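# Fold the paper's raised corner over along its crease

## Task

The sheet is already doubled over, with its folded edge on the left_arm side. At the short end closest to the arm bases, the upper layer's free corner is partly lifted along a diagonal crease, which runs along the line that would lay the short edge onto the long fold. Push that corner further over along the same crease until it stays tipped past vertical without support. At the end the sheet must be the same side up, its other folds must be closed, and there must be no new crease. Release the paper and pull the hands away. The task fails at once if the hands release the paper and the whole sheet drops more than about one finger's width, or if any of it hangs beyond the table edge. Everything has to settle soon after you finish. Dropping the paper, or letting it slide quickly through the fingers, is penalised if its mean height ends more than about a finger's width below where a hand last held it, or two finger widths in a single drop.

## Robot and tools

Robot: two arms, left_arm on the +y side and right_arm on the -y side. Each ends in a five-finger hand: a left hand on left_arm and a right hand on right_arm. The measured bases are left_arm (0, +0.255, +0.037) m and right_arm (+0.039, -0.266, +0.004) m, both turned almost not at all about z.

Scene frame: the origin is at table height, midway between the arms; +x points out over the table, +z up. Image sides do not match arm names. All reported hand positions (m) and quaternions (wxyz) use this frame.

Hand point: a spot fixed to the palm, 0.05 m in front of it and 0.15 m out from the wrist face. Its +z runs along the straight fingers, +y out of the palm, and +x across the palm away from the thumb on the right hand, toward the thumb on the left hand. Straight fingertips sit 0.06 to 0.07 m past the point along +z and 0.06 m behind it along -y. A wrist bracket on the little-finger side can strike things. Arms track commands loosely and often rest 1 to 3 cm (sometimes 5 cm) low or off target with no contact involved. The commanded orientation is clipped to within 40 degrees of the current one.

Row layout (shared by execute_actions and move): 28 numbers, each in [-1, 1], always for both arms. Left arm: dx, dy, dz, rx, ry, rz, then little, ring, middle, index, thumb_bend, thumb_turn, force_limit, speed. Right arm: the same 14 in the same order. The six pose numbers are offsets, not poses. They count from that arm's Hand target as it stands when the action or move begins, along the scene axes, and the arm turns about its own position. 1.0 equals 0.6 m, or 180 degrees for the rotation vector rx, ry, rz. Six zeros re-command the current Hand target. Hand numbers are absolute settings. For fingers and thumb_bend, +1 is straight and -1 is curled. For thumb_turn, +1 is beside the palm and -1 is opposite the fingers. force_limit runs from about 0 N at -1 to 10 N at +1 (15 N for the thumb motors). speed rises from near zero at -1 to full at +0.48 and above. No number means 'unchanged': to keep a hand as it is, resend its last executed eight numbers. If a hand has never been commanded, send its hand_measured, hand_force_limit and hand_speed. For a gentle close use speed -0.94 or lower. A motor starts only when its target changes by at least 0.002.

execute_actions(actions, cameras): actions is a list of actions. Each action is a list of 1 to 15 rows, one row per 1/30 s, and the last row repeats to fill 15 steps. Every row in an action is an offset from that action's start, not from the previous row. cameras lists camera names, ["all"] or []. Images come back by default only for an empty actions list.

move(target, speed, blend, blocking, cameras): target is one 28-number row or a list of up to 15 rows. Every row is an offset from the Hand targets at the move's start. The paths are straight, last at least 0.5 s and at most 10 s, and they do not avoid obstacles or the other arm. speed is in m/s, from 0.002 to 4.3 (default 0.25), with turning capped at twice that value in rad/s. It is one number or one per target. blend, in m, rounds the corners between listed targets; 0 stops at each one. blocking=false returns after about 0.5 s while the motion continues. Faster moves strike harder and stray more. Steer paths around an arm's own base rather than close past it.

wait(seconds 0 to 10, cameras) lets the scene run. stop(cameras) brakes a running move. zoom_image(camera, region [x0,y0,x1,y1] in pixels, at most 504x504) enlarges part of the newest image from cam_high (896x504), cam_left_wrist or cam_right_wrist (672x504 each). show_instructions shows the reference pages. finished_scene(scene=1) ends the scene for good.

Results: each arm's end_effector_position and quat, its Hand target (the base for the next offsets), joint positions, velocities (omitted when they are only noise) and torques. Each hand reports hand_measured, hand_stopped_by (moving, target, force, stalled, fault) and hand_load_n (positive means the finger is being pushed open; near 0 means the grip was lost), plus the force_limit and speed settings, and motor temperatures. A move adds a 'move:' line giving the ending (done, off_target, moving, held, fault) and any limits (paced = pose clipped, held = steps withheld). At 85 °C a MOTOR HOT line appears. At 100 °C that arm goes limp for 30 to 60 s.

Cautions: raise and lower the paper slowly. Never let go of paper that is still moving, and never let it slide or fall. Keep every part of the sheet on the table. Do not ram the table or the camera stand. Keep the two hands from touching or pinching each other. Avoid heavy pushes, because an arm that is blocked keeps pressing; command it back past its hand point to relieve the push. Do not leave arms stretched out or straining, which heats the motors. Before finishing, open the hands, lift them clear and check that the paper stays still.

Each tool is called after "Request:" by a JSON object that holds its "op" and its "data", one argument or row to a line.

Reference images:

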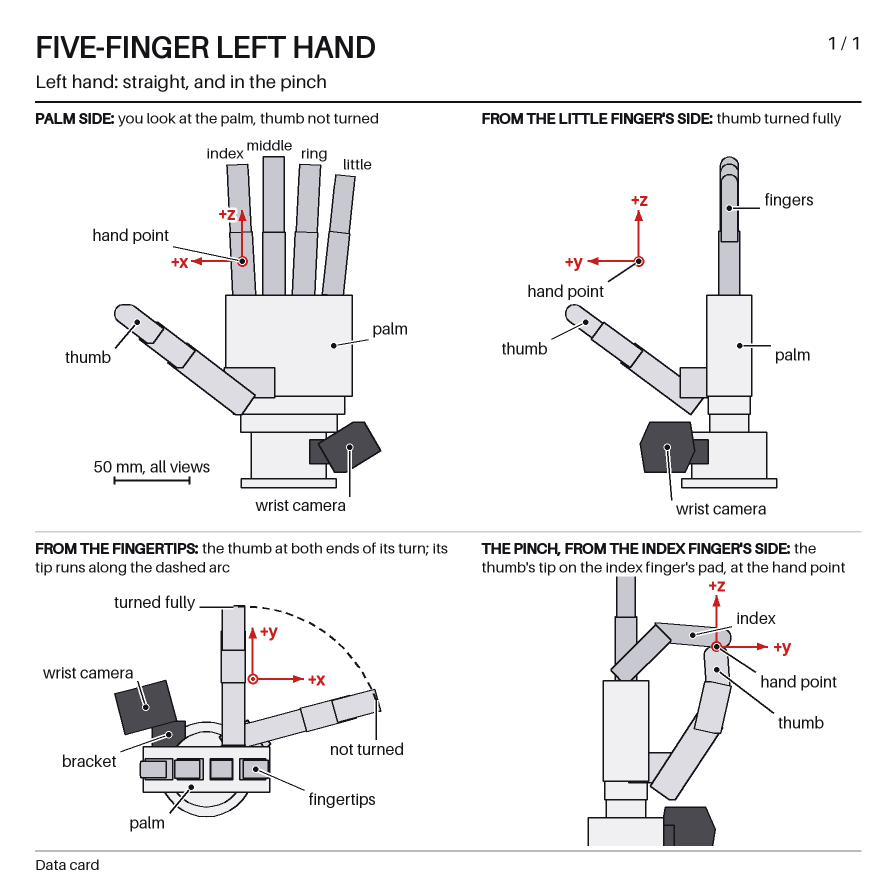

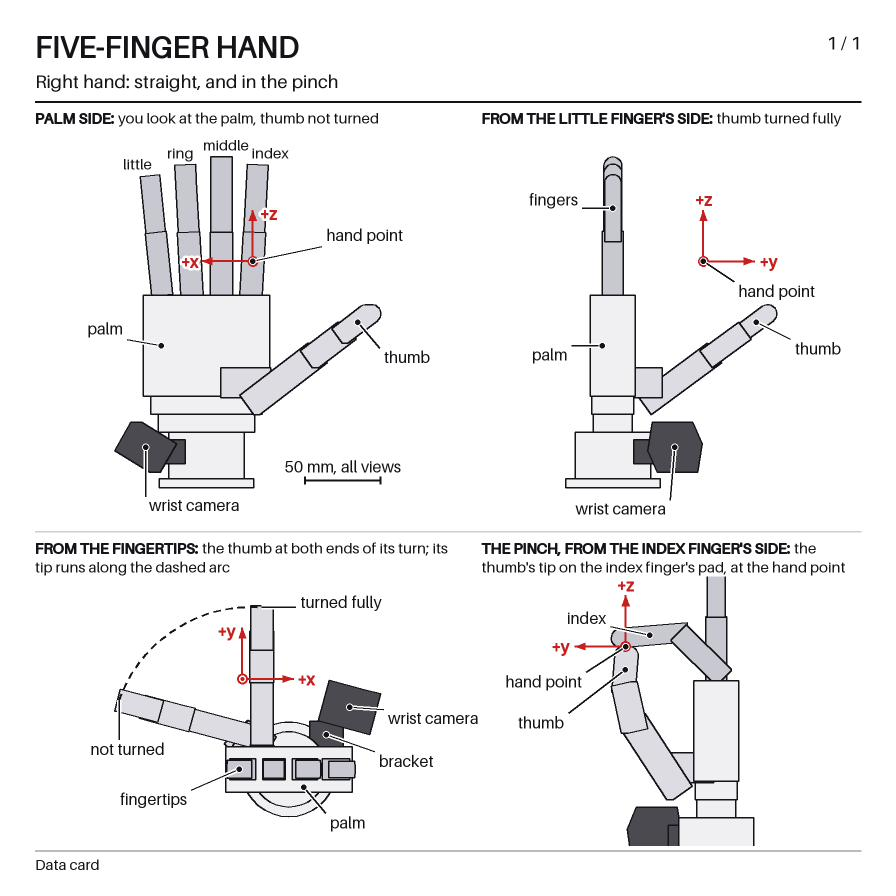

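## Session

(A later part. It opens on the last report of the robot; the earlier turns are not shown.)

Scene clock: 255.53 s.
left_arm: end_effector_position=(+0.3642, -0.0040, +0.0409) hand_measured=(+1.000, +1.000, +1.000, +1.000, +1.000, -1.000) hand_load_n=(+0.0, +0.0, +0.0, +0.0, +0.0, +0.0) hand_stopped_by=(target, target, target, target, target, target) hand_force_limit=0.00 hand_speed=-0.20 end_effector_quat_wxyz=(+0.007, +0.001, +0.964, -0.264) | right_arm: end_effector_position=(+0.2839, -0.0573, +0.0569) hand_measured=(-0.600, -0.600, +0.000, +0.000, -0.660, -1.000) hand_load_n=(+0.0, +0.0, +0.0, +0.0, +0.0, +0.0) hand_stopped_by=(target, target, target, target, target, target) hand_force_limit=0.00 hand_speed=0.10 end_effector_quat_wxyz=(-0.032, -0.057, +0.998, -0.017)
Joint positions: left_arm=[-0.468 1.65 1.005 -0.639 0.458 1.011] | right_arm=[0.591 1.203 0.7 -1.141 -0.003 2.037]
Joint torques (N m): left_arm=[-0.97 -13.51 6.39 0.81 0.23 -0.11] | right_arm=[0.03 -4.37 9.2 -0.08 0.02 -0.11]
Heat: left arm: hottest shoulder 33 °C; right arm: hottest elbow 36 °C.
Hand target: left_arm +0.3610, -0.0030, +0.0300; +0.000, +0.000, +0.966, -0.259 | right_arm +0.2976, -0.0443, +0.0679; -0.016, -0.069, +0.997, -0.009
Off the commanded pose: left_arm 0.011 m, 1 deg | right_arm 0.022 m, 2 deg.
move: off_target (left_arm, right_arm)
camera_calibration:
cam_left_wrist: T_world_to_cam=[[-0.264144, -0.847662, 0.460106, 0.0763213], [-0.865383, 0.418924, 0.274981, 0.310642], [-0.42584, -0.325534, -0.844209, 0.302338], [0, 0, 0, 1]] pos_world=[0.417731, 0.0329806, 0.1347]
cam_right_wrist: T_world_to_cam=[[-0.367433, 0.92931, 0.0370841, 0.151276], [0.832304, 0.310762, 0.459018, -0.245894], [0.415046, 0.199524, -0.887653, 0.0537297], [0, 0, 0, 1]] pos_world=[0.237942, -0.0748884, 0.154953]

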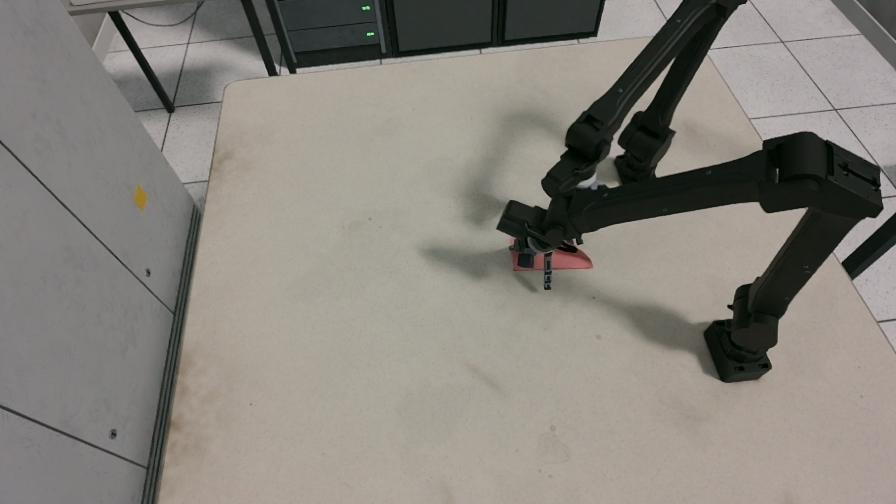

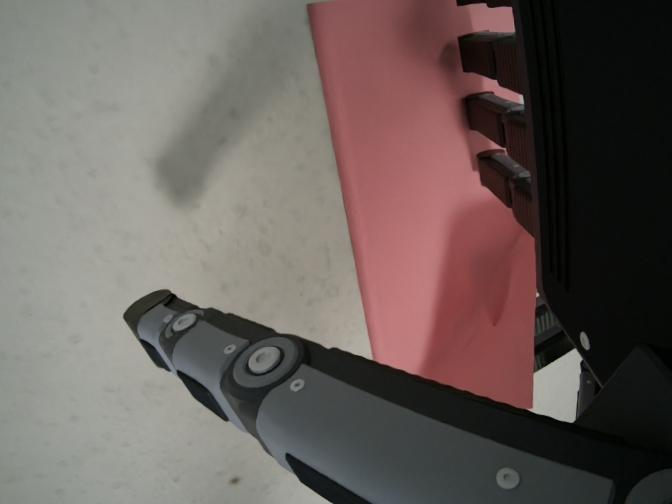

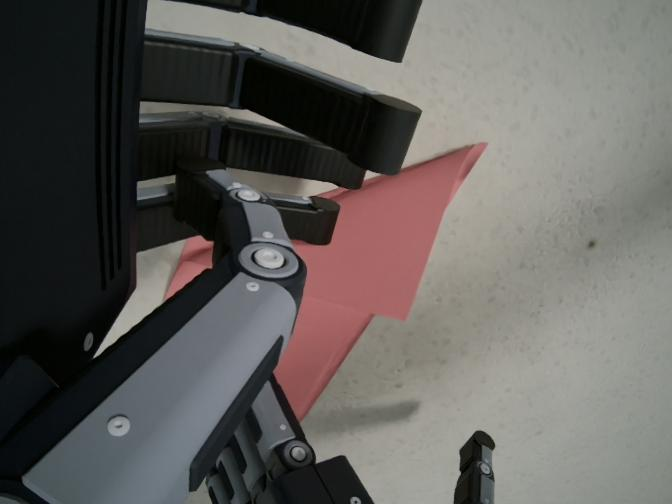

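Request:
{"op": "move", "data": {
  "target": [
    [0, 0, 0, 0, 0, 0, 1, 1, 1, 1, 1, -1, 0, -0.2, 0.0367, 0.0333, -0.0133, 0, 0, 0.01, -0.6, -0.6, 0, 0, -0.66, -1, 0, 0.1],
    [0, 0, 0, 0, 0, 0, 1, 1, 1, 1, 1, -1, 0, -0.2, 0.048, 0.045, -0.0417, 0, 0, 0.015, -0.6, -0.6, 0, 0, -0.66, -1, 0, 0.1]
  ],
  "speed": 0.08,
  "blend": 0.01,
  "cameras": ["cam_high", "cam_left_wrist", "cam_right_wrist"]
}}

Request:
{"op": "zoom_image", "data": {
  "camera": "cam_right_wrist",
  "region": [150, 100, 470, 420]
}}

Scene clock: 263.43 s.
left_arm: end_effector_position=(+0.3642, -0.0040, +0.0409) hand_measured=(+1.000, +1.000, +1.000, +1.000, +1.000, -1.000) hand_load_n=(+0.0, +0.0, +0.0, +0.0, +0.0, +0.0) hand_stopped_by=(target, target, target, target, target, target) hand_force_limit=0.00 hand_speed=-0.20 end_effector_quat_wxyz=(+0.007, +0.001, +0.964, -0.264) | right_arm: end_effector_position=(+0.3073, -0.0364, +0.0443) hand_measured=(-0.600, -0.600, +0.000, +0.000, -0.660, -1.000) hand_load_n=(+0.5, +0.0, +0.0, +0.0, +0.0, +0.0) hand_stopped_by=(target, target, target, target, target, target) hand_force_limit=0.00 hand_speed=0.10 end_effector_quat_wxyz=(-0.032, -0.073, +0.997, -0.017)
Joint positions: left_arm=[-0.468 1.65 1.005 -0.639 0.458 1.011] | right_arm=[0.6 1.316 0.758 -1.085 -0.003 2.014]
Joint torques (N m): left_arm=[-1.14 -13.39 6.35 0.79 0.21 -0.1] | right_arm=[-0.21 -6.3 6.26 -0.32 -0.05 0]
Heat: left arm: hottest shoulder 33 °C; right arm: hottest elbow 36 °C.
Hand target: left_arm +0.3610, -0.0030, +0.0300; +0.000, +0.000, +0.966, -0.259 | right_arm +0.3073, -0.0364, +0.0458; -0.031, -0.073, +0.997, -0.016 (not the last commanded pose)
Off the commanded pose: left_arm 0.011 m, 1 deg | right_arm 0.027 m, 3 deg.
move: held (right_arm; a check stopped the path), off_target (left_arm); path passed 1 of 2 targets; blend cut to 0.0098 m at target 1; limits=held
pose unreachable (right arm): on one or more control steps of this call, first in action 0 (counted from 0), this arm could not follow its commanded pose, so it was not sent that pose on those steps. It may still have moved: this result reports where it is.
cause: moving toward the commanded pose would bring a part of the arm too close to another arm (a part of this arm just beyond joint 4 (wrist pitch) and a part of the left arm just beyond its joint 6 (wrist roll), where that arm would come to rest).
camera_calibration:
cam_left_wrist: T_world_to_cam=[[-0.264144, -0.847662, 0.460106, 0.0763213], [-0.865383, 0.418924, 0.274981, 0.310642], [-0.42584, -0.325534, -0.844209, 0.302338], [0, 0, 0, 1]] pos_world=[0.417731, 0.0329806, 0.1347]
cam_right_wrist: T_world_to_cam=[[-0.397603, 0.916743, 0.0386463, 0.149609], [0.822277, 0.337309, 0.458349, -0.261951], [0.407152, 0.214019, -0.887932, 0.0316127], [0, 0, 0, 1]] pos_world=[0.26201, -0.0555602, 0.142353]

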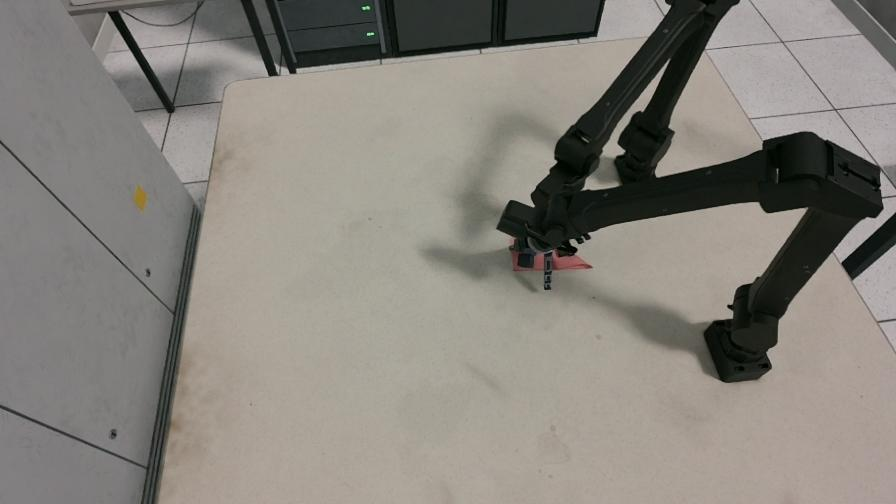

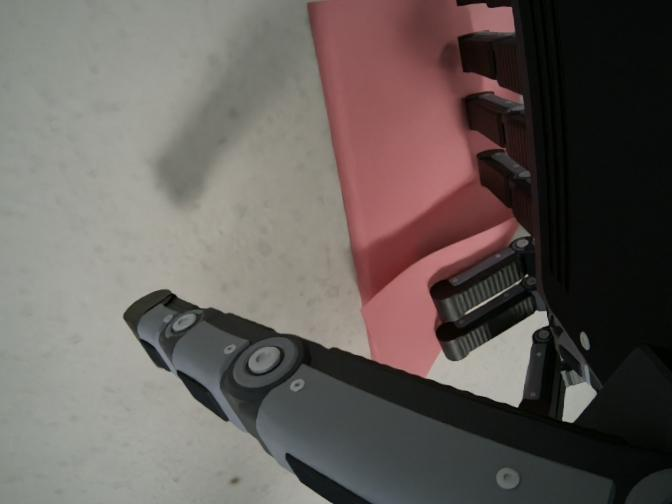

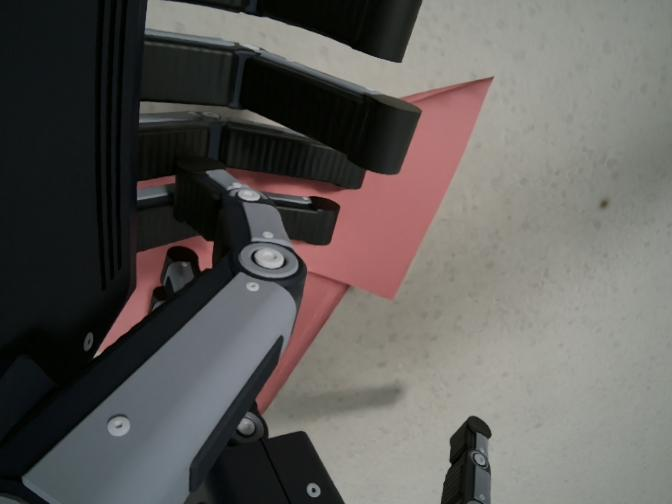

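Scaled by 1.575 from the camera's 672x504 image, which has a finer 960x720 frame.

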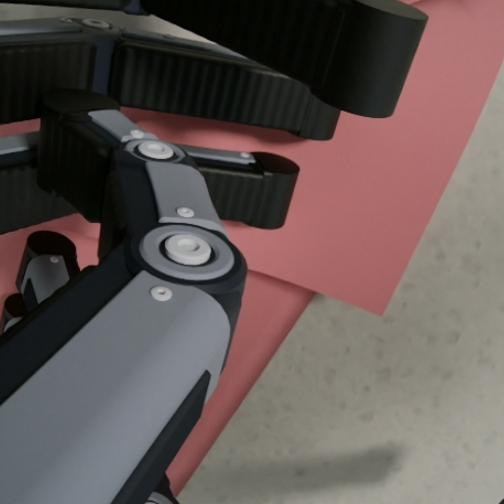

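Request:
{"op": "move", "data": {
  "target": [0, 0, 0, 0, 0, 0, 1, 1, 1, 1, 1, -1, 0, -0.2, -0.007, -0.008, -0.035, 0, 0, 0, -0.6, -0.6, 0, 0, -0.66, -1, 0, 0.1],
  "speed": 0.08,
  "cameras": ["cam_left_wrist", "cam_right_wrist"]
}}

Scene clock: 266.87 s.
left_arm: end_effector_position=(+0.3642, -0.0040, +0.0409) hand_measured=(+1.000, +1.000, +1.000, +1.000, +1.000, -1.000) hand_load_n=(+0.0, +0.0, +0.0, +0.0, +0.0, +0.0) hand_stopped_by=(target, target, target, target, target, target) hand_force_limit=0.00 hand_speed=-0.20 end_effector_quat_wxyz=(+0.007, +0.001, +0.964, -0.264) | right_arm: end_effector_position=(+0.3015, -0.0403, +0.0302) hand_measured=(-0.600, -0.600, +0.000, +0.000, -0.660, -1.000) hand_load_n=(+0.0, +0.0, +0.0, -0.5, +0.0, -0.5) hand_stopped_by=(target, target, target, target, target, target) hand_force_limit=0.00 hand_speed=0.10 end_effector_quat_wxyz=(-0.028, -0.073, +0.997, -0.015)
Joint positions: left_arm=[-0.468 1.65 1.005 -0.639 0.458 1.011] | right_arm=[0.6 1.316 0.713 -1.031 -0.003 2.014]
Joint torques (N m): left_arm=[-1.03 -13.63 6.37 0.84 0.22 -0.1] | right_arm=[-0.97 -4.72 5.9 0.16 -0.08 -0.05]
Heat: left arm: hottest shoulder 32 °C; right arm: hottest elbow 36 °C.
Hand target: left_arm +0.3610, -0.0030, +0.0300; +0.000, +0.000, +0.966, -0.259 | right_arm +0.3031, -0.0412, +0.0248; -0.031, -0.073, +0.997, -0.016
Off the commanded pose: left_arm 0.011 m, 1 deg | right_arm 0.006 m, 0 deg.
move: off_target (left_arm)
camera_calibration:
cam_left_wrist: T_world_to_cam=[[-0.264144, -0.847662, 0.460106, 0.0763213], [-0.865383, 0.418924, 0.274981, 0.310642], [-0.42584, -0.325534, -0.844209, 0.302338], [0, 0, 0, 1]] pos_world=[0.417731, 0.0329806, 0.1347]
cam_right_wrist: T_world_to_cam=[[-0.397881, 0.916553, 0.0402575, 0.151426], [0.818749, 0.334941, 0.466331, -0.24869], [0.413933, 0.218505, -0.883694, 0.0203542], [0, 0, 0, 1]] pos_world=[0.255439, -0.0599407, 0.127863]
Images, in order (width x height): cam_left_wrist 672x504, cam_right_wrist 672x504.

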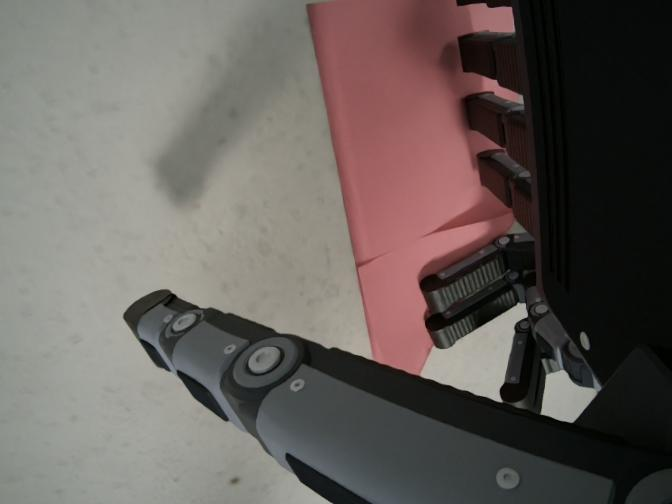

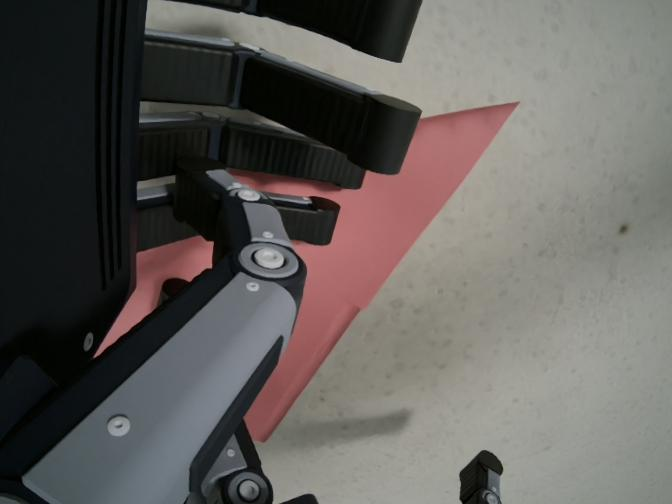

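Request:
{"op": "move", "data": {
  "target": [
    [0, 0, 0, 0, 0, 0, 1, 1, 1, 1, 1, -1, 0, -0.2, -0.0, -0.0, -0.025, 0, 0, 0, -0.6, -0.6, 0, 0, -0.66, -1, 0, 0.1]
  ],
  "speed": 0.05,
  "cameras": ["cam_left_wrist", "cam_right_wrist"]
}}

Scene clock: 270.73 s.
left_arm: end_effector_position=(+0.3647, -0.0042, +0.0409) hand_measured=(+1.000, +1.000, +1.000, +1.000, +1.000, -1.000) hand_load_n=(+0.0, +0.0, +0.0, +0.0, +0.0, +0.0) hand_stopped_by=(target, target, target, target, target, target) hand_force_limit=0.00 hand_speed=-0.20 end_effector_quat_wxyz=(+0.008, +0.001, +0.964, -0.264) | right_arm: end_effector_position=(+0.3061, -0.0364, +0.0286) hand_measured=(-0.600, -0.600, +0.000, +0.000, -0.660, -1.000) hand_load_n=(+0.0, +0.0, -4.5, -4.0, +0.0, +0.0) hand_stopped_by=(target, target, target, target, target, target) hand_force_limit=0.00 hand_speed=0.10 end_effector_quat_wxyz=(-0.018, -0.073, +0.997, -0.007)
Joint positions: left_arm=[-0.468 1.65 1.005 -0.637 0.458 1.011] | right_arm=[0.6 1.319 0.706 -0.996 -0.006 2.014]
Joint torques (N m): left_arm=[-1.03 -13.39 6.37 0.66 0.24 -0.1] | right_arm=[-1.14 -3.08 4.97 0.61 0.08 -0.01]
Heat: left arm: hottest shoulder 32 °C; right arm: hottest elbow 36 °C.
Hand target: left_arm +0.3610, -0.0029, +0.0300; +0.000, +0.000, +0.966, -0.259 | right_arm +0.3031, -0.0412, +0.0098; -0.031, -0.073, +0.997, -0.016
Off the commanded pose: left_arm 0.012 m, 1 deg | right_arm 0.020 m, 2 deg.
move: off_target (left_arm, right_arm)
camera_calibration:
cam_left_wrist: T_world_to_cam=[[-0.264864, -0.847454, 0.460074, 0.0765949], [-0.86594, 0.418949, 0.273182, 0.31148], [-0.424257, -0.326041, -0.844809, 0.301997], [0, 0, 0, 1]] pos_world=[0.418135, 0.0328796, 0.1348]
cam_right_wrist: T_world_to_cam=[[-0.39863, 0.915855, 0.0479969, 0.149852], [0.809172, 0.326598, 0.488441, -0.251076], [0.431666, 0.233545, -0.871276, 0.0108469], [0, 0, 0, 1]] pos_world=[0.258216, -0.057775, 0.124894]
Images, in order (width x height): cam_left_wrist 672x504, cam_right_wrist 672x504.

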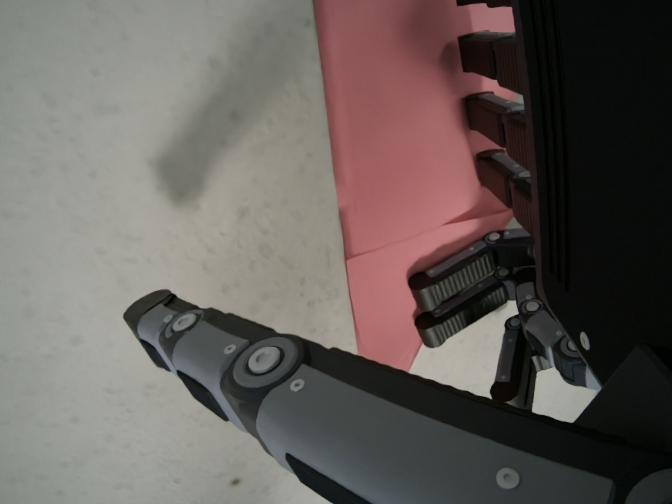

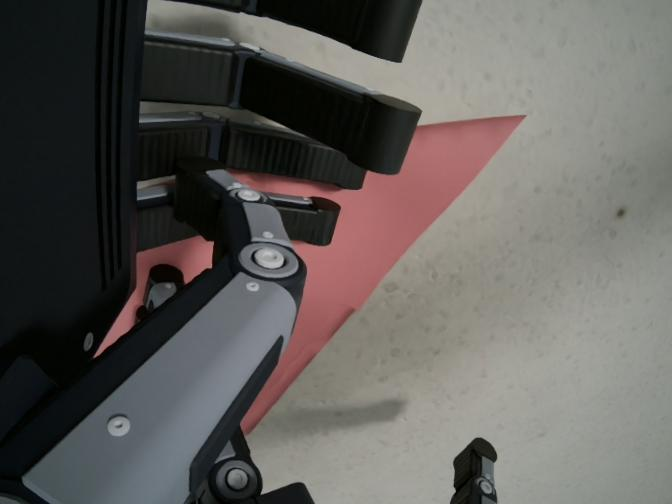

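Request:
{"op": "move", "data": {
  "target": [
    [0, 0, 0, 0, 0, 0, 1, 1, 1, 1, 1, -1, 0, -0.2, 0.0, 0.0, 0.03, 0, 0, 0, -0.6, -0.6, 0, 0, -0.66, -1, 0, 0.1],
    [0, 0, 0, 0, 0, 0, 1, 1, 1, 1, 1, -1, 0, -0.2, -0.04, -0.05, 0.15, 0, 0, 0, -0.6, -0.6, 0, 0, -0.66, -1, 0, 0.1]
  ],
  "speed": [0.05, 0.12],
  "blend": 0.01,
  "cameras": ["cam_left_wrist", "cam_right_wrist"]
}}

Scene clock: 274.50 s.
left_arm: end_effector_position=(+0.3647, -0.0042, +0.0409) hand_measured=(+1.000, +1.000, +1.000, +1.000, +1.000, -1.000) hand_load_n=(+0.0, +0.0, +0.0, +0.0, +0.0, +0.0) hand_stopped_by=(target, target, target, target, target, target) hand_force_limit=0.00 hand_speed=-0.20 end_effector_quat_wxyz=(+0.008, +0.001, +0.964, -0.264) | right_arm: end_effector_position=(+0.2644, -0.0771, +0.0817) hand_measured=(-0.600, -0.600, +0.000, +0.000, -0.660, -1.000) hand_load_n=(+0.0, +0.0, +0.0, +0.0, +0.0, +0.0) hand_stopped_by=(target, target, target, target, target, target) hand_force_limit=0.00 hand_speed=0.10 end_effector_quat_wxyz=(-0.049, -0.070, +0.996, -0.024)
Joint positions: left_arm=[-0.468 1.65 1.005 -0.637 0.458 1.011] | right_arm=[0.56 1.117 0.712 -1.275 -0.002 1.98]
Joint torques (N m): left_arm=[-1.03 -13.39 6.39 0.77 0.24 -0.1] | right_arm=[-1.32 -5.01 9.61 -0.76 0.08 -0.1]
Heat: left arm: hottest shoulder 32 °C; right arm: hottest elbow 36 °C.
Hand target: left_arm +0.3610, -0.0029, +0.0300; +0.000, +0.000, +0.966, -0.259 | right_arm +0.2791, -0.0711, +0.0998; -0.031, -0.073, +0.997, -0.016
Off the commanded pose: left_arm 0.012 m, 1 deg | right_arm 0.024 m, 2 deg.
move: off_target (left_arm, right_arm); blend cut to 0.0085 m at target 1
camera_calibration:
cam_left_wrist: T_world_to_cam=[[-0.264864, -0.847454, 0.460074, 0.0765949], [-0.86594, 0.418949, 0.273182, 0.31148], [-0.424257, -0.326041, -0.844809, 0.301997], [0, 0, 0, 1]] pos_world=[0.418135, 0.0328796, 0.1348]
cam_right_wrist: T_world_to_cam=[[-0.390366, 0.919984, 0.0352576, 0.167067], [0.838869, 0.339645, 0.425371, -0.231678], [0.37936, 0.195627, -0.904332, 0.098259], [0, 0, 0, 1]] pos_world=[0.222289, -0.0942326, 0.181518]
Images, in order (width x height): cam_left_wrist 672x504, cam_right_wrist 672x504.

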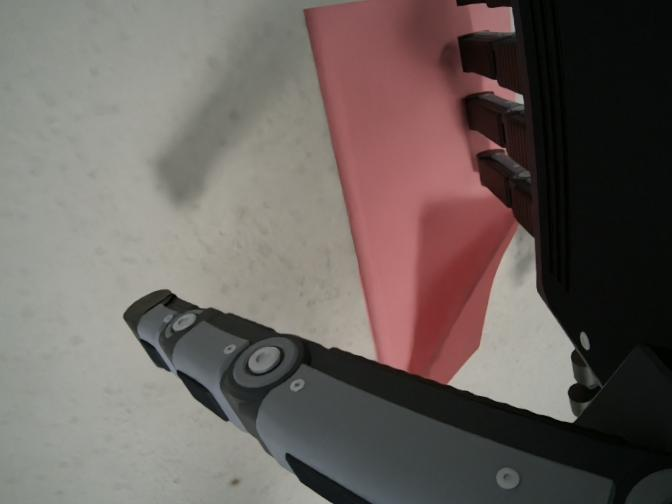

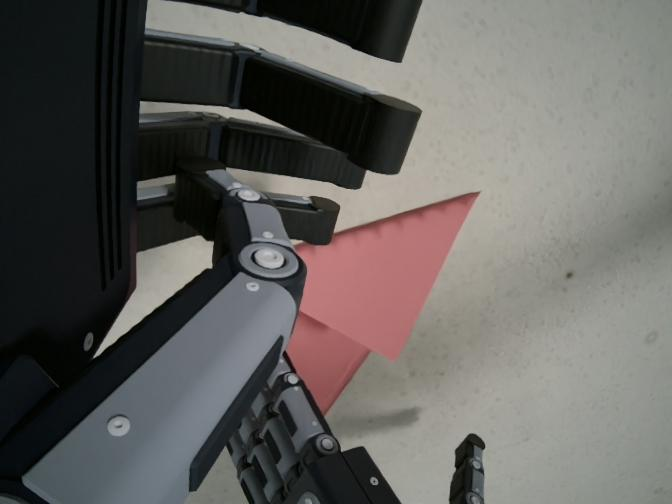

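Request:
{"op": "move", "data": {
  "target": [
    [0.0, 0, 0.05, 0, 0, 0, 1, 1, 1, 1, 1, -1, 0, -0.2, -0.04, -0.12, 0.08, 0, 0, 0, -0.6, -0.6, 0, 0, -0.66, -1, 0, 0.1],
    [0.03, 0.0, 0.25, 0, 0, 0, 1, 1, 1, 1, 1, -1, 0, -0.2, -0.04, -0.25, 0.15, 0, 0, 0, -0.6, -0.6, 0, 0, -0.66, -1, 0, 0.1],
    [0.03, 0.25, 0.3, 0, 0, 0, 1, 1, 1, 1, 1, -1, 0, -0.2, -0.04, -0.25, 0.15, 0, 0, 0, -0.6, -0.6, 0, 0, -0.66, -1, 0, 0.1]
  ],
  "speed": [0.06, 0.2, 0.3],
  "blend": 0.01,
  "cameras": ["all"]
}}

Request:
{"op": "zoom_image", "data": {
  "camera": "cam_high",
  "region": [490, 170, 630, 290]
}}

Request:
{"op": "zoom_image", "data": {
  "camera": "cam_left_wrist",
  "region": [250, 0, 550, 300]
}}

Scene clock: 283.43 s.
left_arm: end_effector_position=(+0.3751, +0.1501, +0.2056) hand_measured=(+1.000, +1.000, +1.000, +1.000, +1.000, -1.000) hand_load_n=(+0.0, +0.0, +0.0, +0.0, +0.0, +0.0) hand_stopped_by=(target, target, target, target, target, target) hand_force_limit=0.00 hand_speed=-0.20 end_effector_quat_wxyz=(-0.002, -0.008, +0.966, -0.258) | right_arm: end_effector_position=(+0.2452, -0.2202, +0.1705) hand_measured=(-0.600, -0.600, +0.000, +0.000, -0.660, -1.000) hand_load_n=(+0.0, +0.0, +0.0, +0.0, +0.0, -0.5) hand_stopped_by=(target, target, target, target, target, target) hand_force_limit=0.00 hand_speed=0.10 end_effector_quat_wxyz=(-0.053, -0.070, +0.996, -0.016)
Joint positions: left_arm=[-0.119 1.415 1.217 -1.289 0.515 1.386] | right_arm=[-0.041 0.874 0.804 -1.603 0.044 1.382]
Joint torques (N m): left_arm=[-1.2 -11.99 9.57 -0.32 0.49 -0.03] | right_arm=[-0.85 -1.9 10.37 -0.83 -0.17 -0.11]
Heat: left arm: hottest shoulder 32 °C; right arm: hottest elbow 36 °C.
Hand target: left_arm +0.3789, +0.1469, +0.2099; +0.000, +0.000, +0.966, -0.259 | right_arm +0.2550, -0.2212, +0.1898; -0.031, -0.073, +0.997, -0.016
Off the commanded pose: left_arm 0.007 m, 1 deg | right_arm 0.022 m, 3 deg.
move: off_target (right_arm)
camera_calibration:
cam_left_wrist: T_world_to_cam=[[-0.243459, -0.856987, 0.454204, 0.128984], [-0.864605, 0.403972, 0.298772, 0.207335], [-0.439529, -0.319968, -0.839306, 0.499489], [0, 0, 0, 1]] pos_world=[0.430205, 0.186601, 0.298693]
cam_right_wrist: T_world_to_cam=[[-0.388783, 0.919782, 0.0533742, 0.284537], [0.842939, 0.331722, 0.423573, -0.207103], [0.371889, 0.209669, -0.904288, 0.218724], [0, 0, 0, 1]] pos_world=[0.203857, -0.238871, 0.270326]

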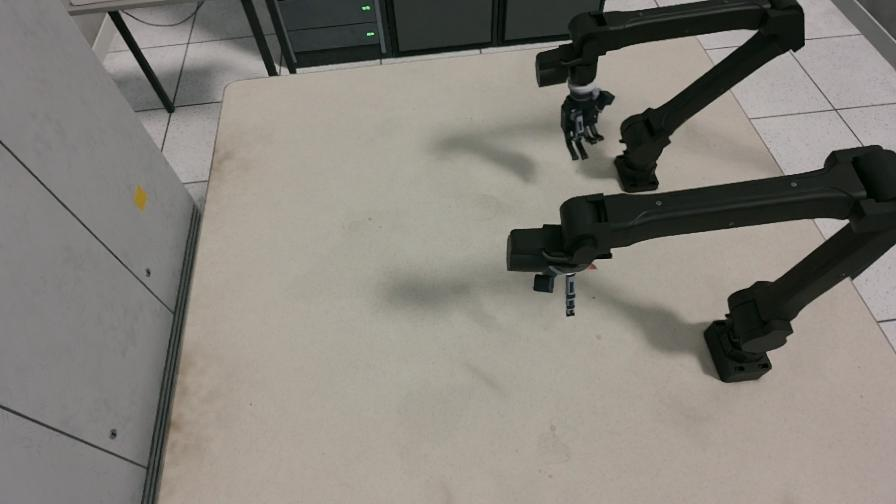

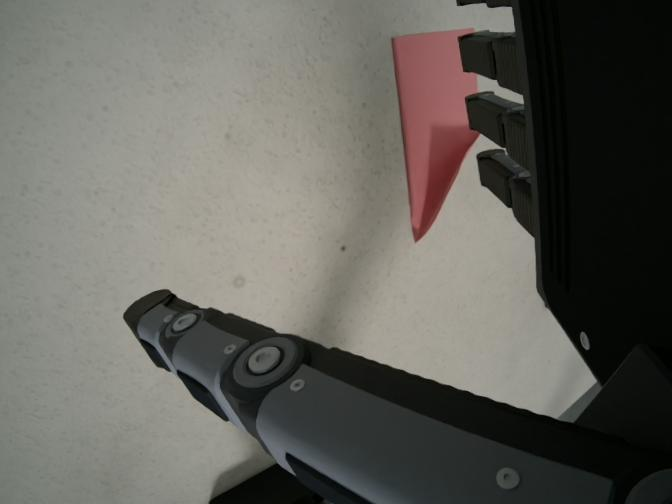

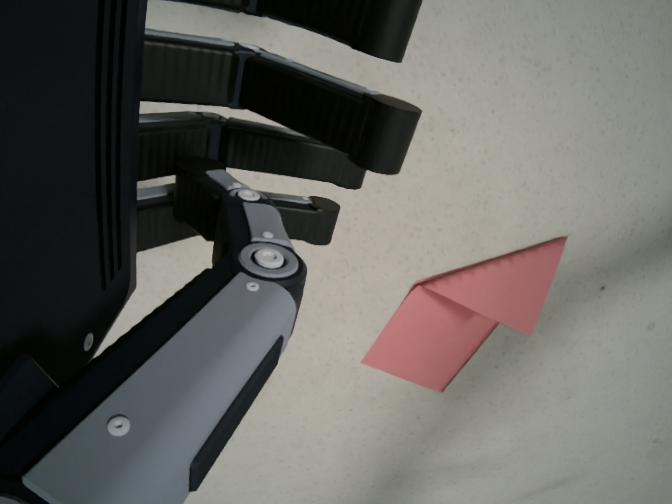

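Scaled by 3.600.

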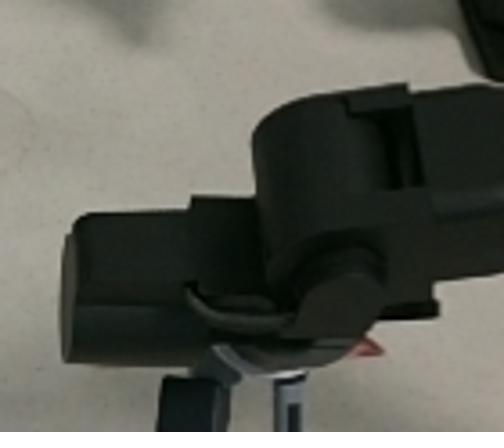

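Scaled by 1.680 from the camera's 672x504 image, which has a finer 960x720 frame.

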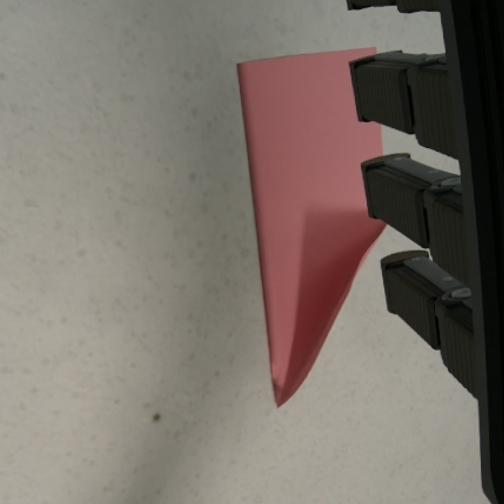

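Request:
{"op": "move", "data": {
  "target": [-0.15, 0.333, 0.05, 0, 0, 0, 1, 1, 1, 1, 1, -1, 0, -0.2, 0, 0, 0, 0, 0, 0, -0.6, -0.6, 0, 0, -0.66, -1, 0, 0.1],
  "speed": 0.35,
  "cameras": ["all"]
}}

Request:
{"op": "zoom_image", "data": {
  "camera": "cam_high",
  "region": [490, 190, 630, 290]
}}

Scene clock: 291.17 s.
left_arm: end_effector_position=(+0.2853, +0.3467, +0.2378) hand_measured=(+1.000, +1.000, +1.000, +1.000, +1.000, -1.000) hand_load_n=(+0.0, +0.0, +0.0, +0.0, +0.0, +0.0) hand_stopped_by=(target, target, target, target, target, target) hand_force_limit=0.00 hand_speed=-0.20 end_effector_quat_wxyz=(+0.003, -0.006, +0.967, -0.256) | right_arm: end_effector_position=(+0.2452, -0.2202, +0.1705) hand_measured=(-0.600, -0.600, +0.000, +0.000, -0.660, -1.000) hand_load_n=(+0.0, +0.0, +0.0, +0.0, +0.0, +0.0) hand_stopped_by=(target, target, target, target, target, target) hand_force_limit=0.00 hand_speed=0.10 end_effector_quat_wxyz=(-0.053, -0.070, +0.996, -0.016)
Joint positions: left_arm=[0.436 1.28 1.172 -1.675 0.476 2.018] | right_arm=[-0.041 0.874 0.804 -1.603 0.044 1.382]
Joint torques (N m): left_arm=[-1.03 -8.59 8.95 -0.95 0.38 -0.01] | right_arm=[-1.2 -2.55 10.41 -0.69 -0.15 -0.08]
Heat: left arm: hottest shoulder 32 °C; right arm: hottest elbow 37 °C.
Hand target: left_arm +0.2888, +0.3469, +0.2398; +0.000, +0.000, +0.966, -0.259 | right_arm +0.2550, -0.2212, +0.1898; -0.031, -0.073, +0.997, -0.016
Off the commanded pose: left_arm 0.004 m, 1 deg | right_arm 0.022 m, 3 deg.
joint sent to its limit (left arm) — joint 4 (wrist pitch), lower limit. The joint targets still meet the commanded pose.
move: off_target (right_arm)
camera_calibration:
cam_left_wrist: T_world_to_cam=[[-0.248255, -0.858152, 0.449383, 0.263846], [-0.867602, 0.40331, 0.290876, 0.0436054], [-0.430856, -0.317674, -0.844657, 0.547959], [0, 0, 0, 1]] pos_world=[0.339425, 0.382906, 0.331586]
cam_right_wrist: T_world_to_cam=[[-0.388783, 0.919782, 0.0533742, 0.284537], [0.842939, 0.331722, 0.423573, -0.207103], [0.371889, 0.209669, -0.904288, 0.218724], [0, 0, 0, 1]] pos_world=[0.203857, -0.238871, 0.270326]

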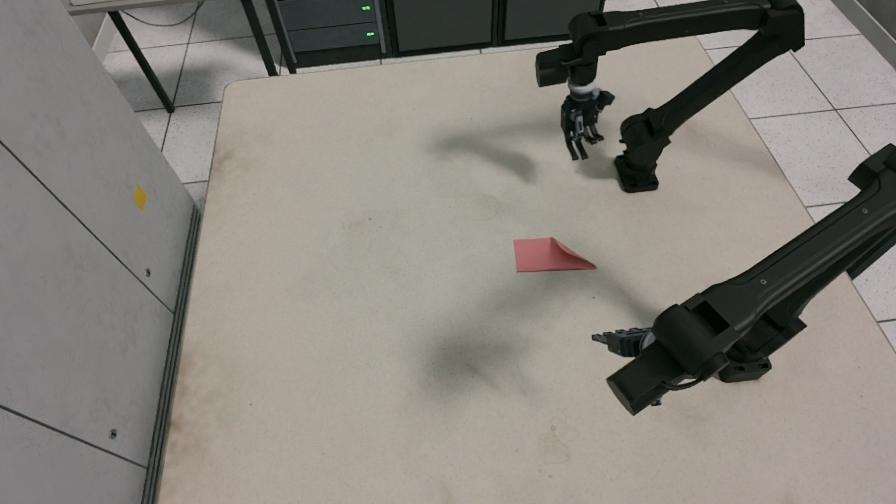

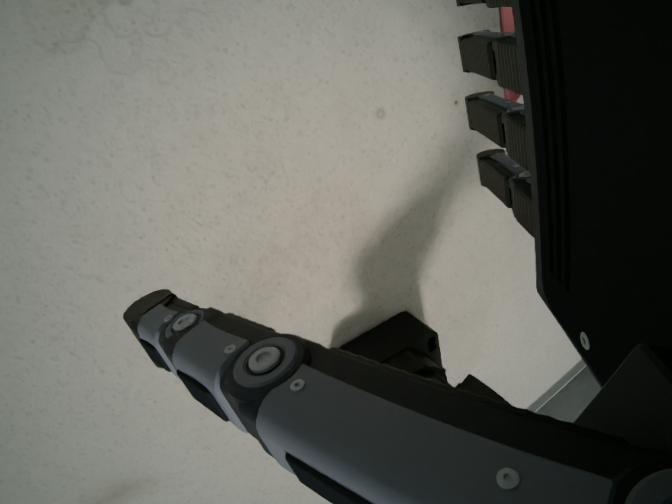

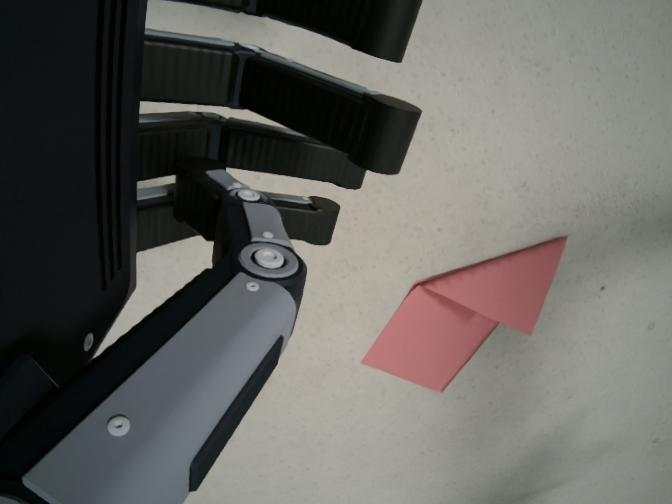

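Scaled by 3.600.

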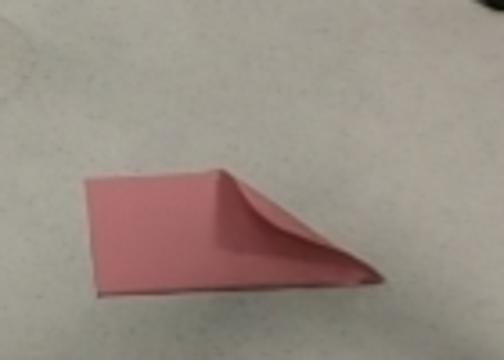

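Request:
{"op": "zoom_image", "data": {
  "camera": "cam_high",
  "region": [540, 228, 604, 280]
}}

Request:
{"op": "zoom_image", "data": {
  "camera": "cam_right_wrist",
  "region": [350, 220, 590, 400]
}}

Scaled by 7.875.

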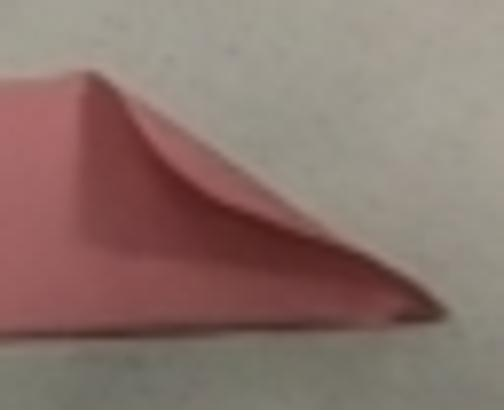

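Scaled by 2.100 from the camera's 672x504 image, which has a finer 960x720 frame.

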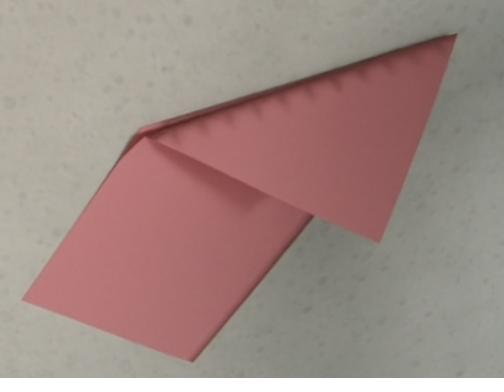

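Request:
{"op": "finished_scene", "data": {

}}

The scene is finished: the task was done.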